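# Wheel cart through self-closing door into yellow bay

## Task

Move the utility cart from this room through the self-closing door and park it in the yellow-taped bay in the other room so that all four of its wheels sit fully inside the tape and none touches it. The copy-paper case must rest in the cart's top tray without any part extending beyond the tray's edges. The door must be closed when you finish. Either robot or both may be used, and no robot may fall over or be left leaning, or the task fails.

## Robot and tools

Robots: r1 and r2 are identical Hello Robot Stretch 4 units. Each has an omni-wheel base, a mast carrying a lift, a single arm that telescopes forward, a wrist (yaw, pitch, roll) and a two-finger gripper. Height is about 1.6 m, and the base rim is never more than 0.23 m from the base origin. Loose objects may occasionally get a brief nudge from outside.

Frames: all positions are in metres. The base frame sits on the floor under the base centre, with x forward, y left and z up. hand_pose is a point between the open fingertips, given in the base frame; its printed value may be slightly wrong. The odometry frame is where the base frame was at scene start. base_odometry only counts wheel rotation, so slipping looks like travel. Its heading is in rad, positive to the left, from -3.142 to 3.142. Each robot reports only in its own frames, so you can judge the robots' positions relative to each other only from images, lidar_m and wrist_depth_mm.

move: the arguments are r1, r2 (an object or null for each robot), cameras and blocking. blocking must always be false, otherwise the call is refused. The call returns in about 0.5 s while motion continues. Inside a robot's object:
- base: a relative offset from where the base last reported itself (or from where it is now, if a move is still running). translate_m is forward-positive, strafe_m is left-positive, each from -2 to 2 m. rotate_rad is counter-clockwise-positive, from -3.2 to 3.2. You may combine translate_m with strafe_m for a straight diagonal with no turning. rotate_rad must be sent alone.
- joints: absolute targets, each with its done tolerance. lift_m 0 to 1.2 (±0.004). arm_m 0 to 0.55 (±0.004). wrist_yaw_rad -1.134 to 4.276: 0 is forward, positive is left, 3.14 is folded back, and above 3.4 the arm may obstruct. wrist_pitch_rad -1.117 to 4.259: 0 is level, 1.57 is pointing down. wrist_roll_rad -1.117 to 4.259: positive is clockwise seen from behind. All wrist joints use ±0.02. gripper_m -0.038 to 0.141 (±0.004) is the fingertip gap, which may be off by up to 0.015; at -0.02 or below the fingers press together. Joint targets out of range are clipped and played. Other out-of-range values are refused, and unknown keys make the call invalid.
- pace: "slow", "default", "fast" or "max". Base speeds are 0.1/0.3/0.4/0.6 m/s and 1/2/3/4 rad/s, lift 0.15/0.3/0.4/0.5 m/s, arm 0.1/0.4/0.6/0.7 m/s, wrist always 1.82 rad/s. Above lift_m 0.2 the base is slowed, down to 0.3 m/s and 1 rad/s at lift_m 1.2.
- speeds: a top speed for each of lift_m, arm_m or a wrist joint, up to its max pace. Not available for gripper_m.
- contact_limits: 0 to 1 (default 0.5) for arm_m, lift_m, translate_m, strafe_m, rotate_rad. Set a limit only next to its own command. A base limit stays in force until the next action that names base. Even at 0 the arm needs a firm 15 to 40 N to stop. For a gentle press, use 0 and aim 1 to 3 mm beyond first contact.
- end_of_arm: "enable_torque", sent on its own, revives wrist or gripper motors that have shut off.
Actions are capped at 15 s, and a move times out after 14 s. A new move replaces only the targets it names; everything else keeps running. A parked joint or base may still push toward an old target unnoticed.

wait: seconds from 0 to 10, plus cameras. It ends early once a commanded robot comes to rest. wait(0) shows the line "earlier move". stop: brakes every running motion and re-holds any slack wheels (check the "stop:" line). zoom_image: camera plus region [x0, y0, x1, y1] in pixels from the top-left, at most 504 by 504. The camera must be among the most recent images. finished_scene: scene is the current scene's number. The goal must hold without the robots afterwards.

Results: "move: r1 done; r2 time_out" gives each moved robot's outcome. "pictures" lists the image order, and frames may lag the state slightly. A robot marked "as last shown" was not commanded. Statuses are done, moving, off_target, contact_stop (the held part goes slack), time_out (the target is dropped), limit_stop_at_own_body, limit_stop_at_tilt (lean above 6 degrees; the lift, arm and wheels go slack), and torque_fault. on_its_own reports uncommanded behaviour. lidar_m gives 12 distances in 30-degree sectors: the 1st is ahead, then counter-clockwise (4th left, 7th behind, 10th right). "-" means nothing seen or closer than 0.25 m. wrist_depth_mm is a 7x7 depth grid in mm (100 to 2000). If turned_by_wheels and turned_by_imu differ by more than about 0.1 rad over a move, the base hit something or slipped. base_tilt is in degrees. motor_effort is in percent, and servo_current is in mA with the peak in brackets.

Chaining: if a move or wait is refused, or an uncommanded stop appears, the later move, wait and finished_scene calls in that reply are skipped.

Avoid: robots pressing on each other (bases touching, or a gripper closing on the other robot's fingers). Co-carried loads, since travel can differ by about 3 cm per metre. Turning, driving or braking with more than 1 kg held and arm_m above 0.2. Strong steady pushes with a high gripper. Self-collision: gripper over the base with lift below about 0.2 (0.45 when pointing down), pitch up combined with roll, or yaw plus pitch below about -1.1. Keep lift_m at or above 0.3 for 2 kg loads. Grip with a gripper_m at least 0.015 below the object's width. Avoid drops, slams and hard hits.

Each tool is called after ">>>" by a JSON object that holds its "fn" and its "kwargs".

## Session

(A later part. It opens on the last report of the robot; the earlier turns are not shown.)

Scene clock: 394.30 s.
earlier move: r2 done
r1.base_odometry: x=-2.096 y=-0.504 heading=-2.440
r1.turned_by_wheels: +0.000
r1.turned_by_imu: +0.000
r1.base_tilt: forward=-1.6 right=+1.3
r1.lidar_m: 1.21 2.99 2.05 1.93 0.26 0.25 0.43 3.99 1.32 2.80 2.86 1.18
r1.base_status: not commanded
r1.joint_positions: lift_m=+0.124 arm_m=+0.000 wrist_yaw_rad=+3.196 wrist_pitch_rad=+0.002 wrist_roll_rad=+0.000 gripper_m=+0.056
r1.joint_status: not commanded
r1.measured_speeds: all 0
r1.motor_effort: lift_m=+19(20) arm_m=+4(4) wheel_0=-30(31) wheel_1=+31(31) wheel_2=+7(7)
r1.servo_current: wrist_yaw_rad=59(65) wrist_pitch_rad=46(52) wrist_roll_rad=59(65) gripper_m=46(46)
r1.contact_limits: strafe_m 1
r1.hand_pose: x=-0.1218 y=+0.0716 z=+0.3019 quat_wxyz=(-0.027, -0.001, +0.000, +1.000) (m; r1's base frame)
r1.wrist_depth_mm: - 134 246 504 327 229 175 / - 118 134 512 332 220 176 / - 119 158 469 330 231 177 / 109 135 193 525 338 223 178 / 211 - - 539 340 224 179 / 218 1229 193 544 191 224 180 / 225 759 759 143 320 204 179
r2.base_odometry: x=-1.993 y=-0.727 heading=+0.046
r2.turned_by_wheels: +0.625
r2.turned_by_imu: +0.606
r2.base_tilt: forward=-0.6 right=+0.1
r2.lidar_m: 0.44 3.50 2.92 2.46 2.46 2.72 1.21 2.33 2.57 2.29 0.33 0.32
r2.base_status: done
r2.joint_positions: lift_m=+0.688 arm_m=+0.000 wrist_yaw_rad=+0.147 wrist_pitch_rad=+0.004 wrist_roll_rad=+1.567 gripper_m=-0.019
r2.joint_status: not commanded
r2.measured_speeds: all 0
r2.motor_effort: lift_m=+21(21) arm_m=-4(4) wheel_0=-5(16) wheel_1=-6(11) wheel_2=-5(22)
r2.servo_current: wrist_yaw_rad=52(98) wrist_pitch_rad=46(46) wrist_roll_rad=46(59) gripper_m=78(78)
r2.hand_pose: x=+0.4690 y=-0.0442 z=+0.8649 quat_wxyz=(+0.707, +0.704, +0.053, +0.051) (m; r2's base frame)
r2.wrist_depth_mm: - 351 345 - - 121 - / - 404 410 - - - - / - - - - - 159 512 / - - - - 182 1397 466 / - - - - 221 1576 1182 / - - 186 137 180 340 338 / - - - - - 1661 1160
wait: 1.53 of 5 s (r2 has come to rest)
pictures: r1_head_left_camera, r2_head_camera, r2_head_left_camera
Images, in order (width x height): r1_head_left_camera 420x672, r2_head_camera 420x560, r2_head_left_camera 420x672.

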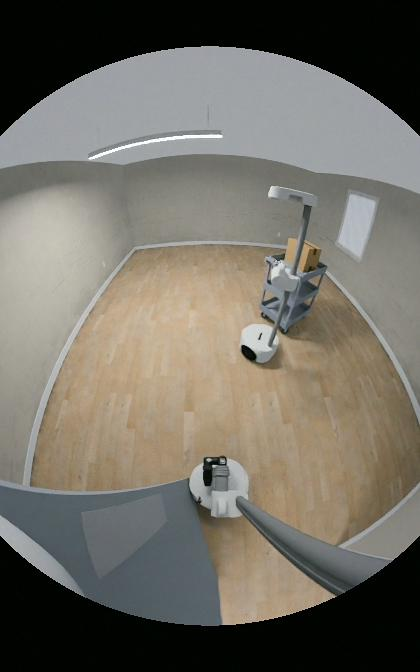

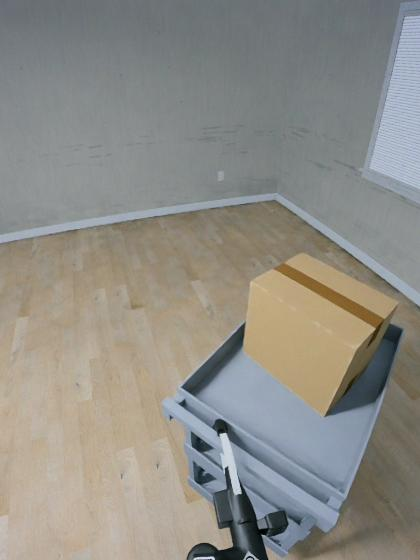

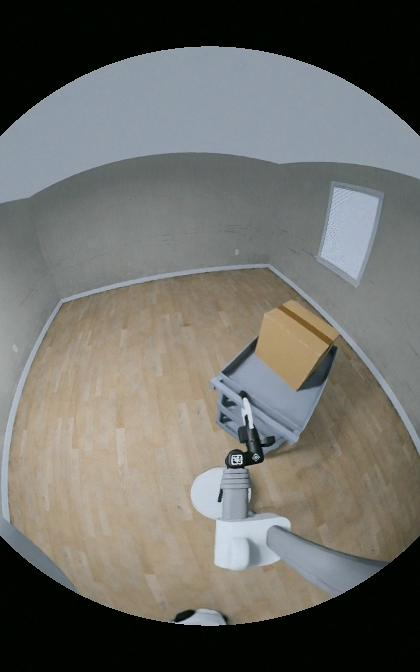

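>>> {"fn": "move", "kwargs": {"blocking": false, "cameras": [], "r2": {"base":{"translate_m":-0.5,"strafe_m":0.38},"pace":"slow"}}}

>>> {"fn": "wait", "kwargs": {"seconds": 10, "cameras": ["r2_head_camera","r2_head_left_camera","r1_head_left_camera"]}}

Scene clock: 402.73 s.
move: r2 moving
r1: as last shown
r1.lidar_m: 1.20 3.01 2.06 1.95 0.25 0.25 0.43 3.98 1.33 2.81 2.86 1.17
r1.servo_current: wrist_yaw_rad=52(72) wrist_pitch_rad=46(46) wrist_roll_rad=46(52) gripper_m=39(46)
r1.contact_limits: strafe_m 1
r1.wrist_depth_mm: - 134 245 508 325 229 174 / - 118 134 508 332 221 176 / - 119 158 469 334 233 177 / 109 135 193 530 338 222 178 / 212 - - 535 340 224 180 / 218 1229 193 544 191 225 180 / 226 750 768 143 320 204 180
r2.base_odometry: x=-2.004 y=-0.720 heading=+0.046
r2.turned_by_wheels: +0.000
r2.turned_by_imu: +0.000
r2.base_tilt: forward=-0.6 right=+0.0
r2.lidar_m: 0.43 3.53 2.92 2.45 2.46 2.77 1.20 2.31 2.60 2.29 0.34 0.32
r2.base_status: translate_m moving; strafe_m moving
r2.joint_positions: lift_m=+0.688 arm_m=+0.000 wrist_yaw_rad=+0.147 wrist_pitch_rad=+0.004 wrist_roll_rad=+1.567 gripper_m=-0.019
r2.joint_status: not commanded
r2.measured_speeds: translate_m=-0.043 strafe_m=+0.032 rotate_rad=+0.000 lift_m=+0.000 arm_m=+0.000 wrist_yaw_rad=-0.006 wrist_pitch_rad=+0.000 wrist_roll_rad=+0.000
r2.motor_effort: lift_m=+21(21) arm_m=-3(4) wheel_0=-15(15) wheel_1=+2(6) wheel_2=+10(10)
r2.servo_current: wrist_yaw_rad=46(59) wrist_pitch_rad=39(46) wrist_roll_rad=46(59) gripper_m=78(78)
r2.hand_pose: x=+0.4690 y=-0.0444 z=+0.8649 quat_wxyz=(+0.707, +0.704, +0.053, +0.051) (m; r2's base frame)
r2.wrist_depth_mm: - 349 345 - - - - / - 407 407 - - 134 - / - - - - 162 - 517 / - - - - 184 1397 469 / - - - 116 224 1576 1182 / - - 186 143 178 340 338 / - - - - - 1661 1160
pictures: none
No camera images: "cameras" was empty.

Scene clock: 409.73 s.
earlier move: r2 done
r1.base_odometry: x=-2.096 y=-0.504 heading=-2.440
r1.turned_by_wheels: +0.000
r1.turned_by_imu: +0.000
r1.base_tilt: forward=-1.6 right=+1.3
r1.lidar_m: 0.74 0.83 2.06 1.93 0.30 0.25 0.41 3.94 1.34 2.81 2.83 1.25
r1.base_status: not commanded
r1.joint_positions: lift_m=+0.124 arm_m=+0.000 wrist_yaw_rad=+3.196 wrist_pitch_rad=+0.002 wrist_roll_rad=+0.000 gripper_m=+0.056
r1.joint_status: not commanded
r1.measured_speeds: all 0
r1.motor_effort: lift_m=+20(20) arm_m=+4(4) wheel_0=-30(31) wheel_1=+31(32) wheel_2=+7(7)
r1.servo_current: wrist_yaw_rad=39(72) wrist_pitch_rad=39(52) wrist_roll_rad=39(65) gripper_m=33(52)
r1.contact_limits: strafe_m 1
r1.hand_pose: x=-0.1218 y=+0.0716 z=+0.3019 quat_wxyz=(-0.027, -0.001, +0.000, +1.000) (m; r1's base frame)
r1.wrist_depth_mm: - 134 247 504 327 227 174 / - 118 134 508 332 220 176 / - 119 158 469 332 233 177 / 109 135 193 525 340 222 178 / 211 - - 535 338 224 179 / 218 1205 194 539 190 225 179 / 225 750 750 143 322 205 179
r2.base_odometry: x=-2.510 y=-0.371 heading=+0.047
r2.turned_by_wheels: +0.001
r2.turned_by_imu: +0.001
r2.base_tilt: forward=-0.7 right=+0.0
r2.lidar_m: 0.44 3.88 2.32 1.95 1.95 2.21 0.78 0.76 2.17 2.80 0.31 0.31
r2.base_status: done
r2.joint_positions: lift_m=+0.688 arm_m=+0.000 wrist_yaw_rad=+0.149 wrist_pitch_rad=+0.004 wrist_roll_rad=+1.567 gripper_m=-0.019
r2.joint_status: not commanded
r2.measured_speeds: all 0
r2.motor_effort: lift_m=+21(21) arm_m=-3(4) wheel_0=-2(16) wheel_1=+3(6) wheel_2=+8(13)
r2.servo_current: wrist_yaw_rad=46(59) wrist_pitch_rad=46(46) wrist_roll_rad=46(59) gripper_m=65(85)
r2.hand_pose: x=+0.4691 y=-0.0436 z=+0.8649 quat_wxyz=(+0.707, +0.704, +0.054, +0.051) (m; r2's base frame)
r2.wrist_depth_mm: - 347 342 - - 118 - / - 402 407 - - - - / - - - - 159 159 512 / - - - - 181 1397 466 / - - - - 220 1576 1205 / - - 186 135 179 342 340 / - - - - - 1708 1182
wait: 7.00 of 10 s (r2 has come to rest)
pictures: r1_head_left_camera, r2_head_camera, r2_head_left_camera
Images, in order (width x height): r1_head_left_camera 420x672, r2_head_camera 420x560, r2_head_left_camera 420x672.

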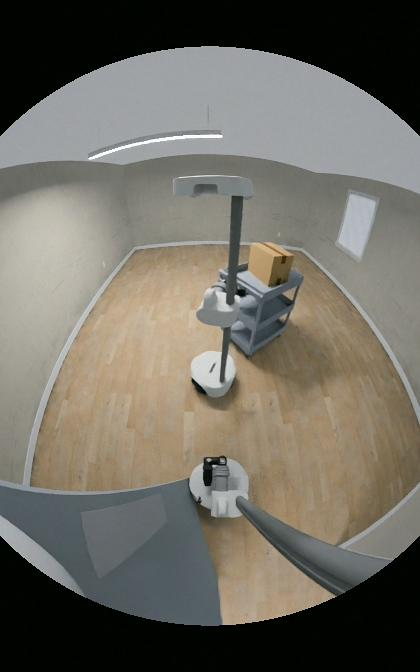

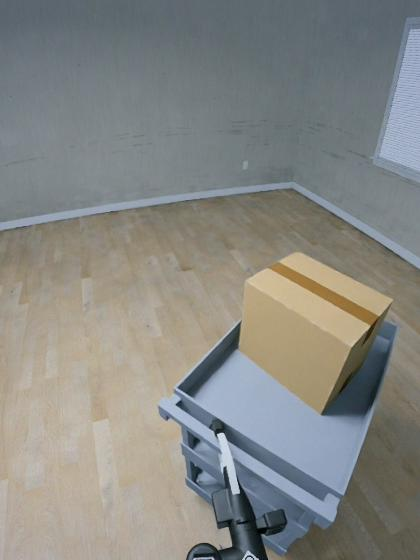

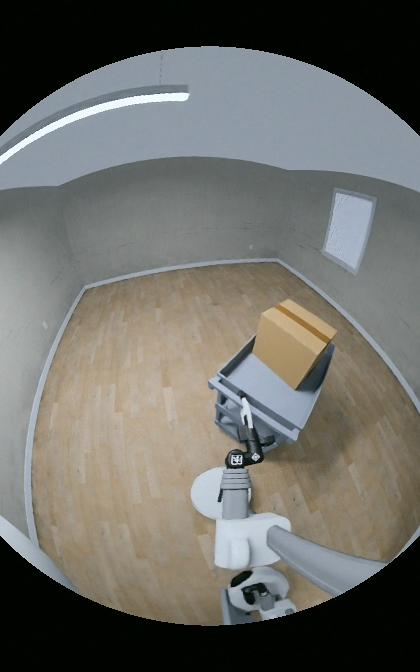

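>>> {"fn": "move", "kwargs": {"blocking": false, "cameras": [], "r2": {"base":{"translate_m":0.06,"strafe_m":-0.4},"pace":"slow"}}}

>>> {"fn": "wait", "kwargs": {"seconds": 10, "cameras": []}}

>>> {"fn": "move", "kwargs": {"blocking": false, "cameras": [], "r2": {"base":{"rotate_rad":0.25},"pace":"slow"}}}

>>> {"fn": "wait", "kwargs": {"seconds": 5, "cameras": ["r2_head_camera","r2_head_left_camera","r1_head_left_camera"]}}

Scene clock: 415.53 s.
move: r2 moving
r1: as last shown
r1.lidar_m: 0.74 0.86 2.05 1.93 0.27 0.25 0.42 3.98 1.33 2.79 2.87 1.25
r1.motor_effort: lift_m=+19(20) arm_m=+4(4) wheel_0=-31(31) wheel_1=+31(31) wheel_2=+7(7)
r1.servo_current: wrist_yaw_rad=46(65) wrist_pitch_rad=46(52) wrist_roll_rad=59(59) gripper_m=46(46)
r1.contact_limits: strafe_m 1
r1.wrist_depth_mm: - 134 247 508 327 228 174 / - 118 134 508 330 220 176 / - 119 158 466 336 232 177 / 109 135 194 530 336 223 178 / 211 - - 544 340 224 179 / 218 1281 194 549 191 225 179 / 225 759 750 143 320 204 179
r2.base_odometry: x=-2.508 y=-0.384 heading=+0.048
r2.turned_by_wheels: +0.000
r2.turned_by_imu: +0.001
r2.base_tilt: forward=-0.7 right=+0.1
r2.lidar_m: 0.39 3.88 2.34 1.96 1.95 2.23 0.78 0.76 2.15 2.79 0.36 0.32
r2.base_status: translate_m moving; strafe_m moving
r2.joint_positions: lift_m=+0.688 arm_m=+0.000 wrist_yaw_rad=+0.156 wrist_pitch_rad=+0.004 wrist_roll_rad=+1.567 gripper_m=-0.019
r2.joint_status: not commanded
r2.measured_speeds: translate_m=+0.008 strafe_m=-0.051 rotate_rad=+0.002 lift_m=+0.000 arm_m=+0.000 wrist_yaw_rad=+0.022 wrist_pitch_rad=+0.000 wrist_roll_rad=+0.000
r2.motor_effort: lift_m=+21(21) arm_m=-3(4) wheel_0=+15(16) wheel_1=-5(9) wheel_2=-4(7)
r2.servo_current: wrist_yaw_rad=39(59) wrist_pitch_rad=46(46) wrist_roll_rad=39(59) gripper_m=72(78)
r2.hand_pose: x=+0.4694 y=-0.0414 z=+0.8649 quat_wxyz=(+0.706, +0.704, +0.056, +0.054) (m; r2's base frame)
r2.wrist_depth_mm: - 336 342 - - 112 - / - 402 418 - - - - / - - - - - 153 517 / - - - - 176 1397 462 / - - - - 214 1576 1205 / - - 188 125 178 342 342 / - - - - - 1661 1182
pictures: none
No camera images: "cameras" was empty.

Scene clock: 420.30 s.
earlier move: r2 done
r1.base_odometry: x=-2.096 y=-0.504 heading=-2.440
r1.turned_by_wheels: +0.000
r1.turned_by_imu: +0.000
r1.base_tilt: forward=-1.6 right=+1.3
r1.lidar_m: 0.77 3.01 2.06 1.92 0.25 0.25 0.42 3.97 1.34 2.80 2.86 0.75
r1.base_status: not commanded
r1.joint_positions: lift_m=+0.124 arm_m=+0.000 wrist_yaw_rad=+3.196 wrist_pitch_rad=+0.002 wrist_roll_rad=+0.000 gripper_m=+0.056
r1.joint_status: not commanded
r1.measured_speeds: all 0
r1.motor_effort: lift_m=+20(20) arm_m=+4(4) wheel_0=-30(31) wheel_1=+31(32) wheel_2=+7(7)
r1.servo_current: wrist_yaw_rad=39(72) wrist_pitch_rad=46(52) wrist_roll_rad=39(72) gripper_m=39(52)
r1.contact_limits: strafe_m 1
r1.hand_pose: x=-0.1218 y=+0.0716 z=+0.3019 quat_wxyz=(-0.027, -0.001, +0.000, +1.000) (m; r1's base frame)
r1.wrist_depth_mm: - 134 246 508 327 227 175 / - 118 134 512 330 220 176 / - 119 158 469 336 232 177 / 109 135 194 525 338 222 178 / 211 - - 539 342 224 179 / 219 1205 194 539 191 224 179 / 226 759 750 143 320 205 179
r2.base_odometry: x=-2.432 y=-0.768 heading=+0.047
r2.turned_by_wheels: -0.001
r2.turned_by_imu: +0.002
r2.base_tilt: forward=-0.7 right=+0.1
r2.lidar_m: 0.43 3.94 2.79 2.33 2.34 0.86 0.77 1.95 2.11 2.41 2.39 0.39
r2.base_status: done
r2.joint_positions: lift_m=+0.688 arm_m=+0.000 wrist_yaw_rad=+0.158 wrist_pitch_rad=+0.004 wrist_roll_rad=+1.567 gripper_m=-0.019
r2.joint_status: not commanded
r2.measured_speeds: all 0
r2.motor_effort: lift_m=+21(21) arm_m=-3(4) wheel_0=+6(19) wheel_1=-4(9) wheel_2=-6(10)
r2.servo_current: wrist_yaw_rad=59(72) wrist_pitch_rad=33(46) wrist_roll_rad=46(65) gripper_m=72(78)
r2.hand_pose: x=+0.4695 y=-0.0409 z=+0.8649 quat_wxyz=(+0.706, +0.703, +0.057, +0.055) (m; r2's base frame)
r2.wrist_depth_mm: - 359 357 118 172 - - / - 389 389 125 183 - - / - 439 436 132 194 - - / - - 484 144 208 - - / - - - 154 224 1576 496 / - - - 167 179 1576 1182 / - - - - 262 296 1060
wait: 4.77 of 10 s (r2 has come to rest)
pictures: none
No camera images: "cameras" was empty.

Scene clock: 420.80 s.
move: r2 moving
r1: as last shown
r1.lidar_m: 0.74 3.02 2.07 1.92 0.25 0.25 0.43 4.00 1.35 2.79 2.85 0.76
r1.servo_current: wrist_yaw_rad=33(59) wrist_pitch_rad=39(46) wrist_roll_rad=52(59) gripper_m=39(46)
r1.contact_limits: strafe_m 1
r1.wrist_depth_mm: - 134 247 504 327 227 175 / - 118 134 512 332 220 176 / - 119 158 469 336 233 177 / 109 135 193 530 340 223 178 / 211 - - 544 338 224 179 / 218 1205 193 544 191 225 179 / 225 750 768 143 320 204 179
r2.base_odometry: x=-2.432 y=-0.768 heading=+0.171
r2.turned_by_wheels: +0.124
r2.turned_by_imu: +0.120
r2.base_tilt: forward=-0.7 right=+0.1
r2.lidar_m: 0.44 3.98 2.62 2.35 2.37 0.77 0.76 1.94 2.26 2.42 0.45 0.38
r2.base_status: rotate_rad moving
r2.joint_positions: lift_m=+0.688 arm_m=+0.000 wrist_yaw_rad=+0.138 wrist_pitch_rad=+0.004 wrist_roll_rad=+1.567 gripper_m=-0.019
r2.joint_status: not commanded
r2.measured_speeds: translate_m=-0.001 strafe_m=+0.000 rotate_rad=+0.487 lift_m=+0.000 arm_m=+0.000 wrist_yaw_rad=-0.010 wrist_pitch_rad=+0.000 wrist_roll_rad=+0.000
r2.motor_effort: lift_m=+21(21) arm_m=-3(4) wheel_0=-17(17) wheel_1=-9(10) wheel_2=-14(16)
r2.servo_current: wrist_yaw_rad=72(72) wrist_pitch_rad=39(52) wrist_roll_rad=52(52) gripper_m=78(85)
r2.hand_pose: x=+0.4686 y=-0.0469 z=+0.8649 quat_wxyz=(+0.707, +0.704, +0.050, +0.048) (m; r2's base frame)
r2.wrist_depth_mm: - 362 357 108 165 - - / - 392 397 120 175 - - / - 455 442 128 192 - - / - - 504 141 207 1576 - / - - - 154 227 1576 477 / - - 187 171 180 1576 1182 / - - - - 294 294 306
pictures: none
No camera images: "cameras" was empty.

Scene clock: 421.60 s.
earlier move: r2 done
r1.base_odometry: x=-2.096 y=-0.504 heading=-2.440
r1.turned_by_wheels: +0.000
r1.turned_by_imu: +0.000
r1.base_tilt: forward=-1.6 right=+1.3
r1.lidar_m: 0.76 3.01 2.06 1.92 0.25 0.25 0.40 3.99 1.34 2.80 2.82 0.75
r1.base_status: not commanded
r1.joint_positions: lift_m=+0.124 arm_m=+0.000 wrist_yaw_rad=+3.196 wrist_pitch_rad=+0.002 wrist_roll_rad=+0.000 gripper_m=+0.056
r1.joint_status: not commanded
r1.measured_speeds: all 0
r1.motor_effort: lift_m=+20(20) arm_m=+4(4) wheel_0=-30(31) wheel_1=+32(32) wheel_2=+7(7)
r1.servo_current: wrist_yaw_rad=52(72) wrist_pitch_rad=46(52) wrist_roll_rad=52(59) gripper_m=39(46)
r1.contact_limits: strafe_m 1
r1.hand_pose: x=-0.1218 y=+0.0716 z=+0.3019 quat_wxyz=(-0.027, -0.001, +0.000, +1.000) (m; r1's base frame)
r1.wrist_depth_mm: - 134 246 504 329 227 174 / - 118 134 512 332 220 176 / - 119 158 469 336 232 177 / 109 135 194 521 336 223 178 / 211 - - 539 340 223 179 / 218 1205 193 549 191 224 179 / 225 759 741 143 319 204 179
r2.base_odometry: x=-2.432 y=-0.768 heading=+0.296
r2.turned_by_wheels: +0.125
r2.turned_by_imu: +0.122
r2.base_tilt: forward=-0.7 right=+0.1
r2.lidar_m: 0.43 3.55 2.49 2.34 2.40 0.77 0.82 1.96 2.50 2.40 0.36 0.31
r2.base_status: done
r2.joint_positions: lift_m=+0.688 arm_m=+0.000 wrist_yaw_rad=+0.149 wrist_pitch_rad=+0.004 wrist_roll_rad=+1.567 gripper_m=-0.019
r2.joint_status: not commanded
r2.measured_speeds: all 0
r2.motor_effort: lift_m=+21(21) arm_m=-4(4) wheel_0=-3(17) wheel_1=-4(10) wheel_2=-6(16)
r2.servo_current: wrist_yaw_rad=52(72) wrist_pitch_rad=39(52) wrist_roll_rad=52(59) gripper_m=72(85)
r2.hand_pose: x=+0.4691 y=-0.0438 z=+0.8649 quat_wxyz=(+0.707, +0.704, +0.054, +0.051) (m; r2's base frame)
r2.wrist_depth_mm: - 351 345 - - - - / - 402 404 - - - - / - - - - 165 517 517 / - - - - 186 1464 466 / - - - 122 222 1618 1205 / - - 186 145 177 1430 329 / - - - - - 1756 1182
wait: 0.80 of 5 s (r2 has come to rest)
pictures: r1_head_left_camera, r2_head_camera, r2_head_left_camera
Images, in order (width x height): r1_head_left_camera 420x672, r2_head_camera 420x560, r2_head_left_camera 420x672.

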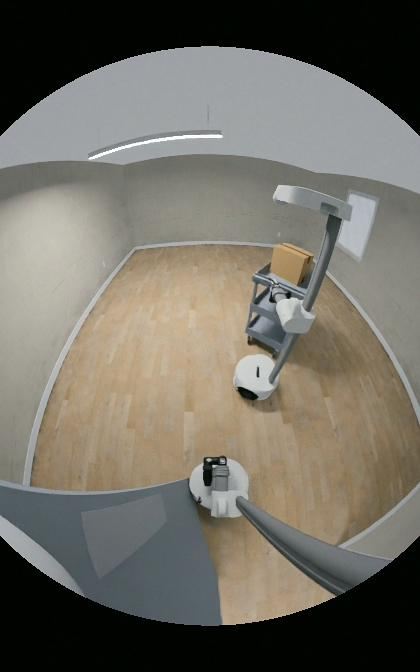

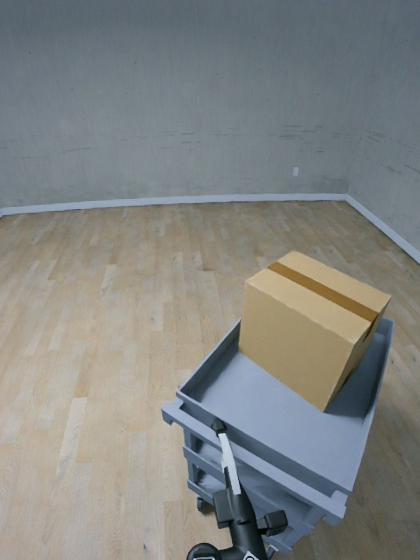

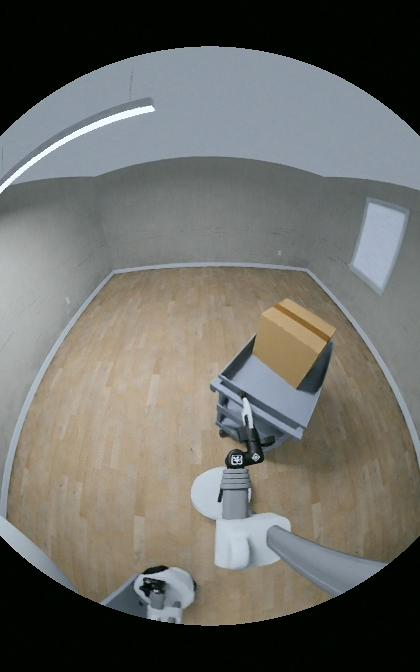

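>>> {"fn": "move", "kwargs": {"blocking": false, "cameras": [], "r2": {"base":{"translate_m":-0.25,"strafe_m":-0.08},"pace":"slow"}}}

>>> {"fn": "wait", "kwargs": {"seconds": 10, "cameras": ["r2_head_camera","r2_head_left_camera","r1_head_left_camera"]}}

Scene clock: 440.57 s.
move: r2 moving
r1: as last shown
r1.lidar_m: 0.77 2.97 2.06 1.93 0.26 0.25 0.42 4.02 1.34 2.81 2.86 0.73
r1.motor_effort: lift_m=+19(20) arm_m=+4(4) wheel_0=-30(31) wheel_1=+31(31) wheel_2=+7(7)
r1.servo_current: wrist_yaw_rad=46(59) wrist_pitch_rad=39(46) wrist_roll_rad=46(72) gripper_m=39(46)
r1.contact_limits: strafe_m 1
r1.wrist_depth_mm: - 134 247 508 325 228 175 / - 118 134 508 330 220 176 / - 119 158 466 334 232 177 / 109 135 194 521 336 222 178 / 211 - - 535 340 224 179 / 218 1205 193 544 191 226 179 / 225 750 750 143 320 206 179
r2.base_odometry: x=-2.442 y=-0.775 heading=+0.296
r2.turned_by_wheels: +0.000
r2.turned_by_imu: +0.000
r2.base_tilt: forward=-0.7 right=+0.0
r2.lidar_m: 0.43 3.56 2.48 2.32 2.41 0.75 0.80 1.91 2.46 2.41 0.37 0.31
r2.base_status: translate_m moving; strafe_m moving
r2.joint_positions: lift_m=+0.688 arm_m=+0.000 wrist_yaw_rad=+0.149 wrist_pitch_rad=+0.004 wrist_roll_rad=+1.567 gripper_m=-0.019
r2.joint_status: not commanded
r2.measured_speeds: translate_m=-0.048 strafe_m=-0.015 rotate_rad=+0.002 lift_m=+0.000 arm_m=+0.000 wrist_yaw_rad=+0.000 wrist_pitch_rad=+0.000 wrist_roll_rad=+0.000
r2.motor_effort: lift_m=+21(21) arm_m=-4(4) wheel_0=-4(10) wheel_1=-10(10) wheel_2=+11(12)
r2.servo_current: wrist_yaw_rad=39(52) wrist_pitch_rad=39(46) wrist_roll_rad=46(52) gripper_m=72(78)
r2.hand_pose: x=+0.4691 y=-0.0438 z=+0.8649 quat_wxyz=(+0.707, +0.704, +0.054, +0.051) (m; r2's base frame)
r2.wrist_depth_mm: - 349 345 - - - - / - 402 404 - - - - / - - 484 - 167 521 525 / - - - 101 188 1499 473 / - - - 120 224 1576 1182 / - - 185 146 177 1397 327 / - - - - - 1756 1182
pictures: none
No camera images: "cameras" was empty.

Scene clock: 443.93 s.
earlier move: r2 done
r1.base_odometry: x=-2.096 y=-0.504 heading=-2.440
r1.turned_by_wheels: +0.000
r1.turned_by_imu: +0.000
r1.base_tilt: forward=-1.6 right=+1.3
r1.lidar_m: 1.18 3.00 2.03 1.93 0.25 0.25 0.42 4.00 1.32 2.80 0.72 0.56
r1.base_status: not commanded
r1.joint_positions: lift_m=+0.124 arm_m=+0.000 wrist_yaw_rad=+3.196 wrist_pitch_rad=+0.002 wrist_roll_rad=+0.000 gripper_m=+0.056
r1.joint_status: not commanded
r1.measured_speeds: all 0
r1.motor_effort: lift_m=+19(20) arm_m=+4(4) wheel_0=-30(31) wheel_1=+31(31) wheel_2=+7(7)
r1.servo_current: wrist_yaw_rad=46(72) wrist_pitch_rad=46(52) wrist_roll_rad=52(72) gripper_m=39(52)
r1.contact_limits: strafe_m 1
r1.hand_pose: x=-0.1218 y=+0.0716 z=+0.3019 quat_wxyz=(-0.027, -0.001, +0.000, +1.000) (m; r1's base frame)
r1.wrist_depth_mm: - 134 247 504 327 227 174 / - 118 134 512 330 220 176 / - 119 158 469 336 232 177 / 109 135 193 525 336 224 178 / 212 - - 535 340 224 179 / 218 1205 193 544 191 224 179 / 225 759 750 143 322 206 180
r2.base_odometry: x=-2.647 y=-0.917 heading=+0.295
r2.turned_by_wheels: +0.000
r2.turned_by_imu: -0.001
r2.base_tilt: forward=-0.7 right=+0.1
r2.lidar_m: 0.44 3.69 2.55 2.42 0.70 0.58 1.62 1.68 2.16 2.33 0.46 0.39
r2.base_status: done
r2.joint_positions: lift_m=+0.688 arm_m=+0.000 wrist_yaw_rad=+0.147 wrist_pitch_rad=+0.004 wrist_roll_rad=+1.567 gripper_m=-0.019
r2.joint_status: not commanded
r2.measured_speeds: all 0
r2.motor_effort: lift_m=+21(21) arm_m=-4(4) wheel_0=-8(14) wheel_1=-7(10) wheel_2=+5(14)
r2.servo_current: wrist_yaw_rad=59(59) wrist_pitch_rad=46(52) wrist_roll_rad=59(59) gripper_m=65(78)
r2.hand_pose: x=+0.4690 y=-0.0443 z=+0.8649 quat_wxyz=(+0.707, +0.704, +0.053, +0.051) (m; r2's base frame)
r2.wrist_depth_mm: - 366 366 121 175 - - / - 394 397 127 186 - - / - 445 436 136 198 - - / - - 488 147 213 - - / - - - 156 229 1576 484 / - - 185 169 179 1576 1182 / - - - - 271 296 303
wait: 3.37 of 10 s (r2 has come to rest)
pictures: r1_head_left_camera, r2_head_camera, r2_head_left_camera
Images, in order (width x height): r1_head_left_camera 420x672, r2_head_camera 420x560, r2_head_left_camera 420x672.

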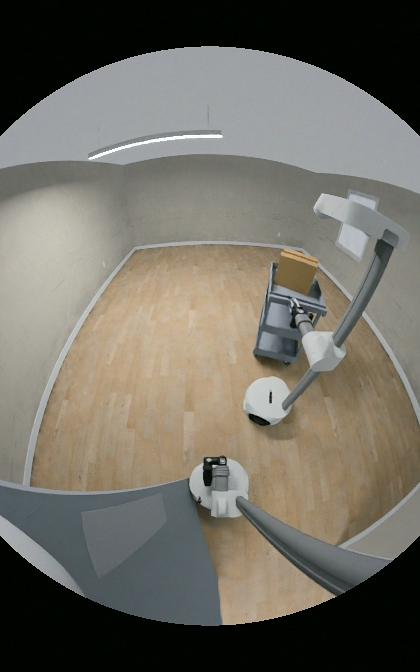

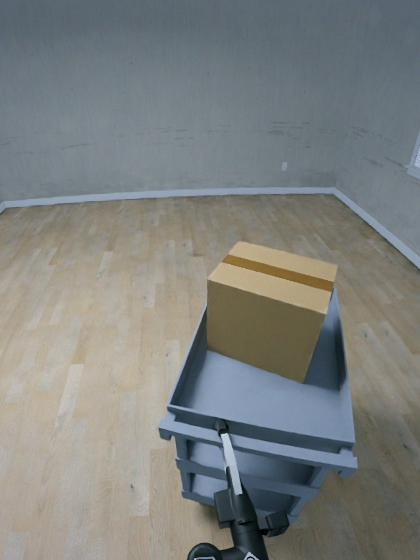

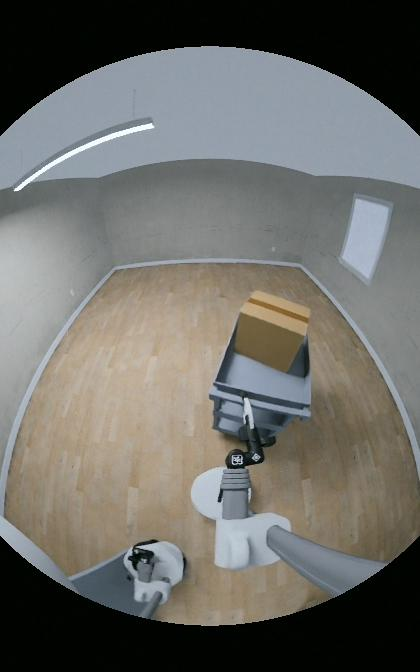

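>>> {"fn": "move", "kwargs": {"blocking": false, "cameras": [], "r2": {"base":{"translate_m":-0.2,"strafe_m":-0.09},"joints":{"wrist_yaw_rad":0.25},"pace":"slow"}}}

>>> {"fn": "wait", "kwargs": {"seconds": 10, "cameras": ["r2_head_camera","r2_head_left_camera","r2_head_right_camera","r1_head_left_camera"]}}

Scene clock: 449.63 s.
move: r2 moving
r1: as last shown
r1.lidar_m: 1.14 2.98 2.07 1.94 0.27 0.25 0.41 4.00 1.34 2.82 0.69 0.54
r1.servo_current: wrist_yaw_rad=33(59) wrist_pitch_rad=39(46) wrist_roll_rad=59(59) gripper_m=39(46)
r1.contact_limits: strafe_m 1
r1.wrist_depth_mm: - 134 246 504 329 227 175 / - 118 134 508 334 220 176 / - 119 158 473 334 231 177 / 109 135 194 530 338 222 178 / 211 - - 539 340 224 179 / 218 1229 193 544 190 224 179 / 225 750 759 143 322 204 179
r2.base_odometry: x=-2.658 y=-0.926 heading=+0.294
r2.turned_by_wheels: -0.001
r2.turned_by_imu: +0.000
r2.base_tilt: forward=-0.7 right=+0.1
r2.lidar_m: 0.43 3.66 2.56 2.40 0.68 0.57 1.60 1.65 2.15 2.31 2.41 0.39
r2.base_status: translate_m moving; strafe_m moving
r2.joint_positions: lift_m=+0.688 arm_m=+0.000 wrist_yaw_rad=+0.228 wrist_pitch_rad=+0.004 wrist_roll_rad=+1.567 gripper_m=-0.019
r2.joint_status: wrist_yaw_rad moving
r2.measured_speeds: translate_m=-0.049 strafe_m=-0.021 rotate_rad=+0.004 lift_m=+0.000 arm_m=+0.000 wrist_yaw_rad=+0.105 wrist_pitch_rad=+0.000 wrist_roll_rad=+0.000
r2.motor_effort: lift_m=+21(21) arm_m=-3(4) wheel_0=-7(15) wheel_1=-8(10) wheel_2=+8(10)
r2.servo_current: wrist_yaw_rad=137(416) wrist_pitch_rad=39(46) wrist_roll_rad=46(59) gripper_m=72(78)
r2.hand_pose: x=+0.4716 y=-0.0201 z=+0.8649 quat_wxyz=(+0.704, +0.701, +0.081, +0.079) (m; r2's base frame)
r2.wrist_depth_mm: - 362 357 107 163 - - / - 394 394 119 177 - - / - 452 445 126 191 - - / - - 508 140 206 1576 - / - - - 153 228 1576 492 / - - 185 170 179 1618 1182 / - - - - 293 - 306
pictures: none
No camera images: "cameras" was empty.

Scene clock: 452.53 s.
earlier move: r2 done
r1.base_odometry: x=-2.096 y=-0.504 heading=-2.440
r1.turned_by_wheels: +0.000
r1.turned_by_imu: +0.000
r1.base_tilt: forward=-1.6 right=+1.3
r1.lidar_m: 1.45 2.98 2.06 1.92 0.26 0.25 0.39 3.97 1.31 2.81 0.47 0.48
r1.base_status: not commanded
r1.joint_positions: lift_m=+0.124 arm_m=+0.000 wrist_yaw_rad=+3.196 wrist_pitch_rad=+0.002 wrist_roll_rad=+0.000 gripper_m=+0.056
r1.joint_status: not commanded
r1.measured_speeds: all 0
r1.motor_effort: lift_m=+20(20) arm_m=+4(4) wheel_0=-30(31) wheel_1=+31(31) wheel_2=+7(7)
r1.servo_current: wrist_yaw_rad=46(65) wrist_pitch_rad=46(46) wrist_roll_rad=26(78) gripper_m=46(46)
r1.contact_limits: strafe_m 1
r1.hand_pose: x=-0.1218 y=+0.0716 z=+0.3019 quat_wxyz=(-0.027, -0.001, +0.000, +1.000) (m; r1's base frame)
r1.wrist_depth_mm: - 134 246 504 327 228 174 / - 118 134 512 329 220 176 / - 119 158 469 334 233 177 / 109 135 195 525 340 222 178 / 211 - - 544 338 224 179 / 217 1205 193 539 191 224 179 / 226 750 750 143 322 205 179
r2.base_odometry: x=-2.812 y=-1.061 heading=+0.296
r2.turned_by_wheels: +0.001
r2.turned_by_imu: +0.002
r2.base_tilt: forward=-0.7 right=+0.1
r2.lidar_m: 0.40 0.42 2.65 2.48 0.50 0.49 - 1.45 1.88 2.26 2.33 0.42
r2.base_status: done
r2.joint_positions: lift_m=+0.688 arm_m=+0.000 wrist_yaw_rad=+0.256 wrist_pitch_rad=+0.004 wrist_roll_rad=+1.567 gripper_m=-0.019
r2.joint_status: all done
r2.measured_speeds: all 0
r2.motor_effort: lift_m=+21(21) arm_m=-4(4) wheel_0=+0(15) wheel_1=-3(10) wheel_2=+9(14)
r2.servo_current: wrist_yaw_rad=39(416) wrist_pitch_rad=39(46) wrist_roll_rad=39(59) gripper_m=72(78)
r2.hand_pose: x=+0.4720 y=-0.0117 z=+0.8649 quat_wxyz=(+0.703, +0.700, +0.091, +0.089) (m; r2's base frame)
r2.wrist_depth_mm: - 370 368 129 183 - - / - 397 399 135 192 - - / - 439 433 143 205 - - / - - 477 152 216 - - / - - - 161 228 1708 500 / - - - 170 178 1618 1182 / - - - - 256 1430 1078
wait: 2.90 of 10 s (r2 has come to rest)
pictures: r1_head_left_camera, r2_head_camera, r2_head_left_camera, r2_head_right_camera
Images, in order (width x height): r1_head_left_camera 420x672, r2_head_camera 420x560, r2_head_left_camera 420x672, r2_head_right_camera 420x672.

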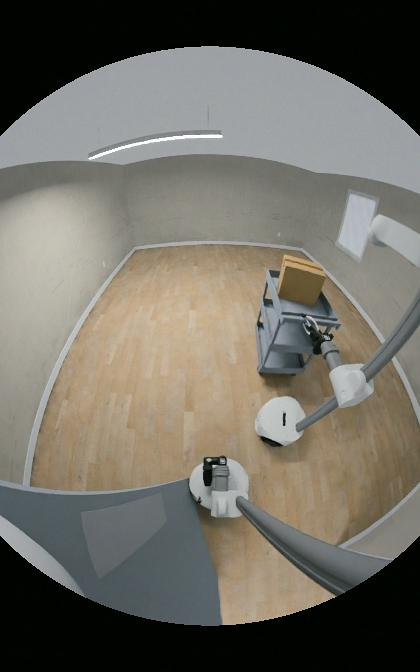

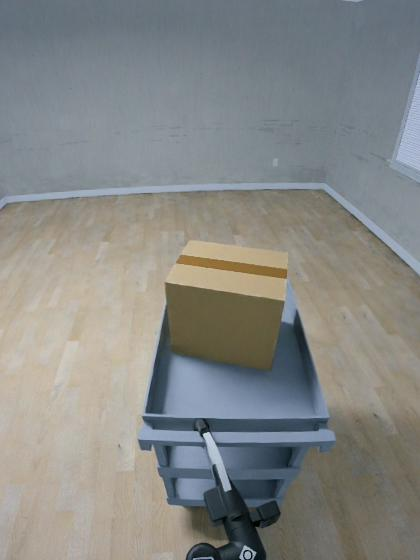

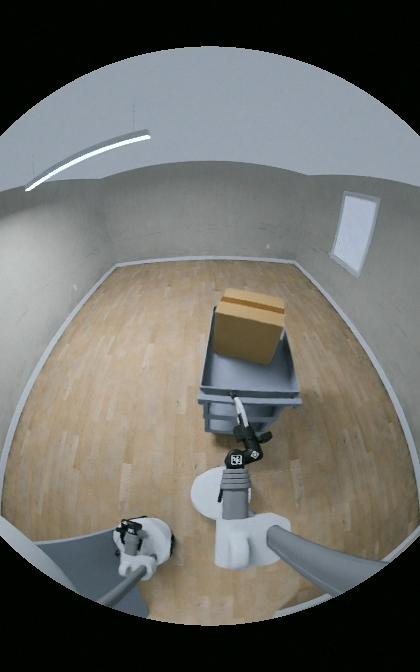

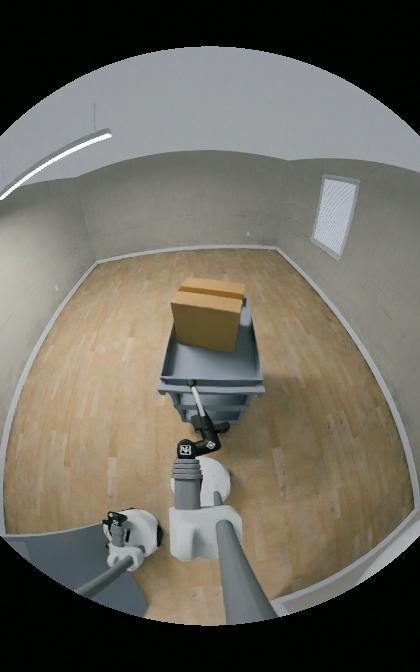

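>>> {"fn": "move", "kwargs": {"blocking": false, "cameras": [], "r2": {"base":{"translate_m":-0.06,"strafe_m":-0.1},"pace":"slow"}}}

>>> {"fn": "wait", "kwargs": {"seconds": 10, "cameras": ["r2_head_camera","r2_head_right_camera","r1_head_left_camera","r1_head_right_camera"]}}

Scene clock: 458.13 s.
move: r2 moving
r1: as last shown
r1.lidar_m: 1.46 3.01 2.07 1.91 0.25 0.25 0.41 4.00 1.32 2.80 0.48 0.46
r1.motor_effort: lift_m=+20(20) arm_m=+4(4) wheel_0=-30(30) wheel_1=+31(31) wheel_2=+7(7)
r1.servo_current: wrist_yaw_rad=52(59) wrist_pitch_rad=46(46) wrist_roll_rad=39(52) gripper_m=39(46)
r1.contact_limits: strafe_m 1
r1.wrist_depth_mm: - 134 246 504 327 227 174 / - 118 134 512 334 220 176 / - 119 158 469 334 233 177 / 109 135 193 530 340 223 178 / 213 - - 535 338 224 179 / 218 1205 194 544 191 226 179 / 225 750 759 143 320 204 179
r2.base_odometry: x=-2.815 y=-1.073 heading=+0.297
r2.turned_by_wheels: +0.001
r2.turned_by_imu: +0.002
r2.base_tilt: forward=-0.7 right=+0.0
r2.lidar_m: 0.41 0.41 2.65 2.49 0.48 0.48 - 1.45 1.91 2.26 2.31 0.43
r2.base_status: translate_m moving; strafe_m moving
r2.joint_positions: lift_m=+0.688 arm_m=+0.000 wrist_yaw_rad=+0.257 wrist_pitch_rad=+0.004 wrist_roll_rad=+1.567 gripper_m=-0.019
r2.joint_status: not commanded
r2.measured_speeds: translate_m=-0.025 strafe_m=-0.041 rotate_rad=+0.000 lift_m=+0.000 arm_m=+0.000 wrist_yaw_rad=+0.000 wrist_pitch_rad=+0.000 wrist_roll_rad=+0.000
r2.motor_effort: lift_m=+21(21) arm_m=-4(4) wheel_0=+11(14) wheel_1=-5(9) wheel_2=+11(13)
r2.servo_current: wrist_yaw_rad=52(59) wrist_pitch_rad=39(46) wrist_roll_rad=33(59) gripper_m=72(78)
r2.hand_pose: x=+0.4721 y=-0.0112 z=+0.8649 quat_wxyz=(+0.703, +0.700, +0.092, +0.090) (m; r2's base frame)
r2.wrist_depth_mm: - 370 368 130 184 - - / - 397 399 135 194 - - / - 439 433 145 206 - - / - - 477 152 216 - - / - - - 161 229 1661 500 / - - - 170 179 1618 1205 / - - - - 256 1397 1060
pictures: none
No camera images: "cameras" was empty.

Scene clock: 460.07 s.
earlier move: r2 done
r1.base_odometry: x=-2.096 y=-0.504 heading=-2.440
r1.turned_by_wheels: +0.000
r1.turned_by_imu: +0.000
r1.base_tilt: forward=-1.6 right=+1.3
r1.lidar_m: 1.47 3.00 2.06 1.92 0.25 0.25 0.43 3.99 1.33 2.80 0.50 0.55
r1.base_status: not commanded
r1.joint_positions: lift_m=+0.124 arm_m=+0.000 wrist_yaw_rad=+3.196 wrist_pitch_rad=+0.002 wrist_roll_rad=+0.000 gripper_m=+0.056
r1.joint_status: not commanded
r1.measured_speeds: all 0
r1.motor_effort: lift_m=+20(20) arm_m=+4(4) wheel_0=-30(31) wheel_1=+31(32) wheel_2=+7(7)
r1.servo_current: wrist_yaw_rad=39(78) wrist_pitch_rad=39(52) wrist_roll_rad=52(65) gripper_m=46(52)
r1.contact_limits: strafe_m 1
r1.hand_pose: x=-0.1218 y=+0.0716 z=+0.3019 quat_wxyz=(-0.027, -0.001, +0.000, +1.000) (m; r1's base frame)
r1.wrist_depth_mm: - 134 247 504 327 227 175 / - 118 134 512 332 220 176 / - 119 157 469 334 233 177 / 109 135 194 530 338 223 179 / 212 - - 535 340 224 180 / 218 1229 194 544 192 225 179 / 225 759 750 143 320 205 179
r2.base_odometry: x=-2.840 y=-1.174 heading=+0.297
r2.turned_by_wheels: +0.000
r2.turned_by_imu: +0.000
r2.base_tilt: forward=-0.7 right=+0.1
r2.lidar_m: 0.39 0.43 2.74 2.57 0.52 0.57 - 1.38 1.81 2.16 2.24 0.46
r2.base_status: done
r2.joint_positions: lift_m=+0.688 arm_m=+0.000 wrist_yaw_rad=+0.257 wrist_pitch_rad=+0.004 wrist_roll_rad=+1.567 gripper_m=-0.019
r2.joint_status: not commanded
r2.measured_speeds: all 0
r2.motor_effort: lift_m=+21(21) arm_m=-4(4) wheel_0=+9(14) wheel_1=-3(9) wheel_2=+8(13)
r2.servo_current: wrist_yaw_rad=59(65) wrist_pitch_rad=39(52) wrist_roll_rad=52(65) gripper_m=72(78)
r2.hand_pose: x=+0.4721 y=-0.0112 z=+0.8649 quat_wxyz=(+0.703, +0.700, +0.092, +0.090) (m; r2's base frame)
r2.wrist_depth_mm: - - - 151 207 - - / - 410 413 156 212 - - / - 436 433 158 219 - - / - 473 466 163 225 - - / - - 496 168 231 - - / - - - 173 181 1618 504 / - - - - - - 1205
wait: 1.93 of 10 s (r2 has come to rest)
pictures: r1_head_left_camera, r1_head_right_camera, r2_head_camera, r2_head_right_camera
Images, in order (width x height): r1_head_left_camera 420x672, r1_head_right_camera 420x672, r2_head_camera 420x560, r2_head_right_camera 420x672.

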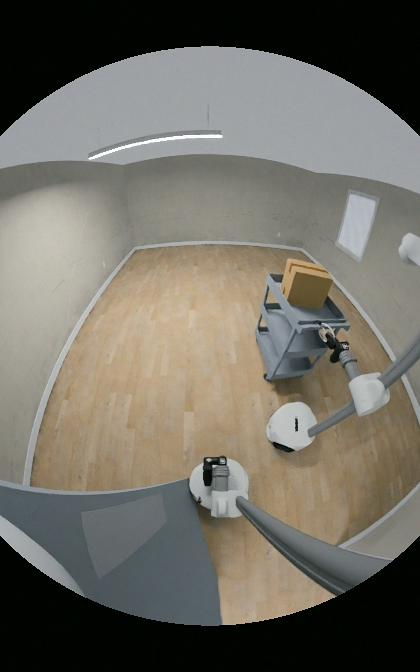

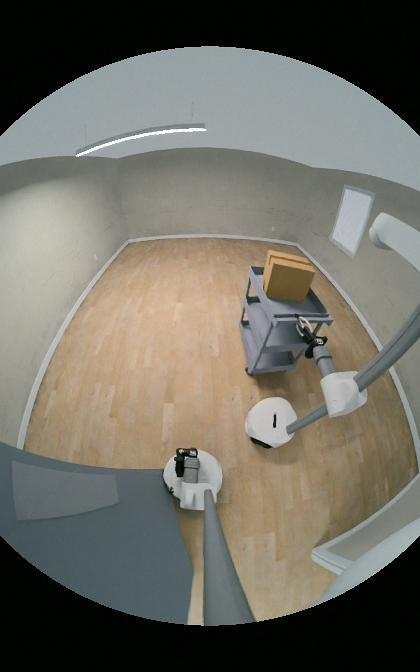

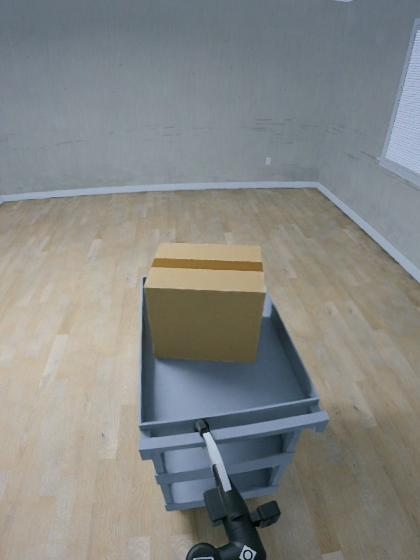

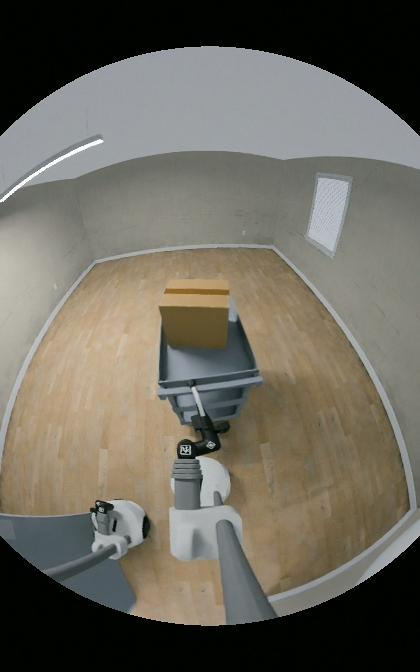

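>>> {"fn": "move", "kwargs": {"blocking": false, "cameras": [], "r2": {"base":{"translate_m":-0.3},"pace":"slow"}}}

>>> {"fn": "wait", "kwargs": {"seconds": 10, "cameras": ["r2_head_camera","r2_head_right_camera","r2_head_left_camera","r1_head_right_camera"]}}

Scene clock: 465.53 s.
move: r2 moving
r1: as last shown
r1.base_tilt: forward=-1.6 right=+1.2
r1.lidar_m: 1.46 3.01 2.06 1.92 0.25 0.25 0.41 3.98 1.35 2.80 0.50 0.57
r1.motor_effort: lift_m=+19(20) arm_m=+4(4) wheel_0=-30(31) wheel_1=+31(32) wheel_2=+7(7)
r1.servo_current: wrist_yaw_rad=52(59) wrist_pitch_rad=39(46) wrist_roll_rad=46(59) gripper_m=46(46)
r1.contact_limits: strafe_m 1
r1.wrist_depth_mm: - 134 247 508 327 228 174 / - 118 134 508 334 220 176 / - 119 158 473 336 233 177 / 109 135 193 530 334 222 178 / 212 - - 539 340 224 179 / 218 1182 193 544 190 225 179 / 225 759 750 143 320 204 179
r2.base_odometry: x=-2.852 y=-1.177 heading=+0.296
r2.turned_by_wheels: +0.000
r2.turned_by_imu: +0.000
r2.base_tilt: forward=-0.6 right=+0.0
r2.lidar_m: 0.40 0.38 2.75 2.57 0.49 0.60 - 1.38 1.79 2.16 2.24 0.43
r2.base_status: translate_m moving
r2.joint_positions: lift_m=+0.688 arm_m=+0.000 wrist_yaw_rad=+0.255 wrist_pitch_rad=+0.004 wrist_roll_rad=+1.567 gripper_m=-0.019
r2.joint_status: not commanded
r2.measured_speeds: translate_m=-0.049 strafe_m=+0.000 rotate_rad=+0.000 lift_m=+0.000 arm_m=+0.000 wrist_yaw_rad=-0.042 wrist_pitch_rad=+0.000 wrist_roll_rad=+0.000
r2.motor_effort: lift_m=+21(21) arm_m=-4(4) wheel_0=-5(9) wheel_1=-9(9) wheel_2=+13(15)
r2.servo_current: wrist_yaw_rad=52(65) wrist_pitch_rad=46(46) wrist_roll_rad=52(59) gripper_m=72(78)
r2.hand_pose: x=+0.4720 y=-0.0118 z=+0.8649 quat_wxyz=(+0.703, +0.700, +0.091, +0.089) (m; r2's base frame)
r2.wrist_depth_mm: - - - 156 212 723 - / - 418 415 159 216 - - / - 439 436 163 221 - - / - 473 462 166 227 820 - / - - 492 170 233 - - / - - 186 174 180 1618 488 / - - - - - - 1182
pictures: none
No camera images: "cameras" was empty.

Scene clock: 469.30 s.
earlier move: r2 done
r1.base_odometry: x=-2.096 y=-0.504 heading=-2.440
r1.turned_by_wheels: +0.000
r1.turned_by_imu: +0.000
r1.base_tilt: forward=-1.6 right=+1.3
r1.lidar_m: 4.82 3.02 2.05 1.92 0.26 0.25 0.44 3.98 1.29 0.39 0.41 0.71
r1.base_status: not commanded
r1.joint_positions: lift_m=+0.124 arm_m=+0.000 wrist_yaw_rad=+3.196 wrist_pitch_rad=+0.002 wrist_roll_rad=+0.000 gripper_m=+0.056
r1.joint_status: not commanded
r1.measured_speeds: all 0
r1.motor_effort: lift_m=+20(20) arm_m=+4(4) wheel_0=-30(31) wheel_1=+31(32) wheel_2=+7(7)
r1.servo_current: wrist_yaw_rad=72(72) wrist_pitch_rad=39(52) wrist_roll_rad=52(78) gripper_m=46(52)
r1.contact_limits: strafe_m 1
r1.hand_pose: x=-0.1218 y=+0.0716 z=+0.3019 quat_wxyz=(-0.027, -0.001, +0.000, +1.000) (m; r1's base frame)
r1.wrist_depth_mm: - 134 246 504 325 228 175 / - 118 134 504 330 220 176 / - 119 158 469 334 232 177 / 109 135 195 525 340 222 179 / 213 - - 539 338 224 178 / 218 1229 193 539 192 224 179 / 226 750 750 143 320 205 179
r2.base_odometry: x=-3.127 y=-1.261 heading=+0.296
r2.turned_by_wheels: -0.001
r2.turned_by_imu: -0.001
r2.base_tilt: forward=-0.6 right=+0.1
r2.lidar_m: 0.40 0.40 2.74 0.41 0.43 0.97 4.25 1.07 1.42 2.18 2.25 0.45
r2.base_status: done
r2.joint_positions: lift_m=+0.688 arm_m=+0.000 wrist_yaw_rad=+0.247 wrist_pitch_rad=+0.004 wrist_roll_rad=+1.567 gripper_m=-0.019
r2.joint_status: not commanded
r2.measured_speeds: all 0
r2.motor_effort: lift_m=+21(21) arm_m=-4(4) wheel_0=-9(15) wheel_1=-7(10) wheel_2=+4(15)
r2.servo_current: wrist_yaw_rad=46(65) wrist_pitch_rad=39(52) wrist_roll_rad=52(59) gripper_m=72(78)
r2.hand_pose: x=+0.4719 y=-0.0144 z=+0.8649 quat_wxyz=(+0.703, +0.700, +0.088, +0.086) (m; r2's base frame)
r2.wrist_depth_mm: - - - 173 234 1661 - / - - 433 174 234 768 - / - 449 442 175 234 831 - / - 462 459 175 235 831 - / - - 477 175 235 - - / - - 187 174 181 - - / - - - - 236 1708 1182
wait: 3.77 of 10 s (r2 has come to rest)
pictures: r1_head_right_camera, r2_head_camera, r2_head_left_camera, r2_head_right_camera
Images, in order (width x height): r1_head_right_camera 420x672, r2_head_camera 420x560, r2_head_left_camera 420x672, r2_head_right_camera 420x672.

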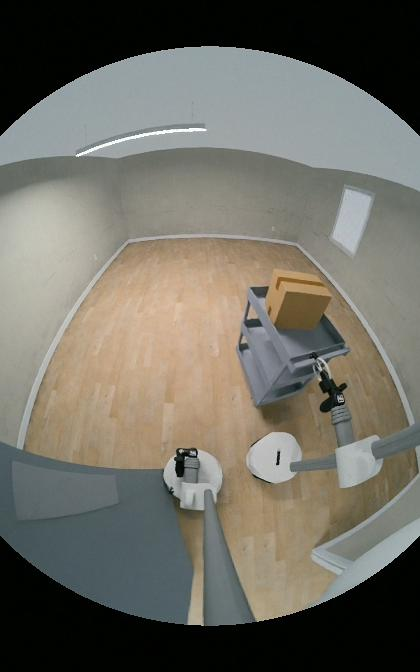

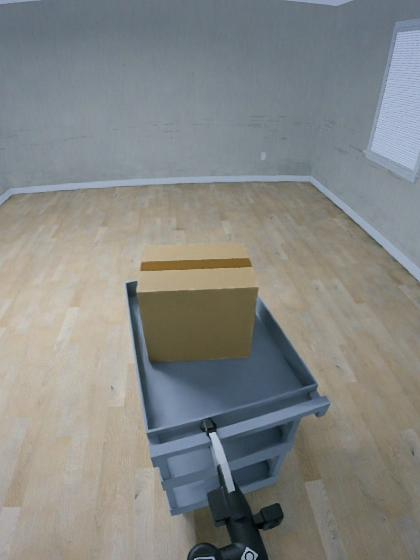

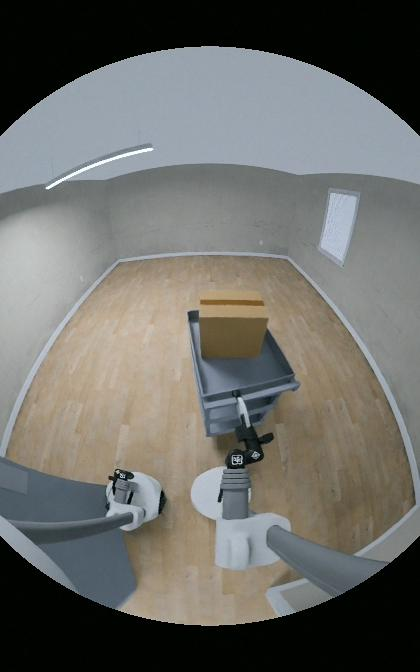

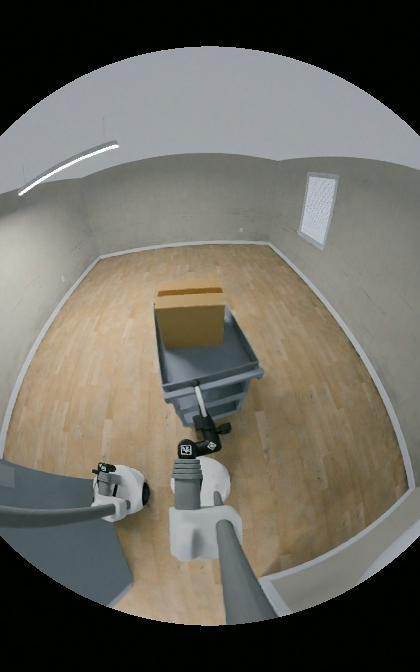

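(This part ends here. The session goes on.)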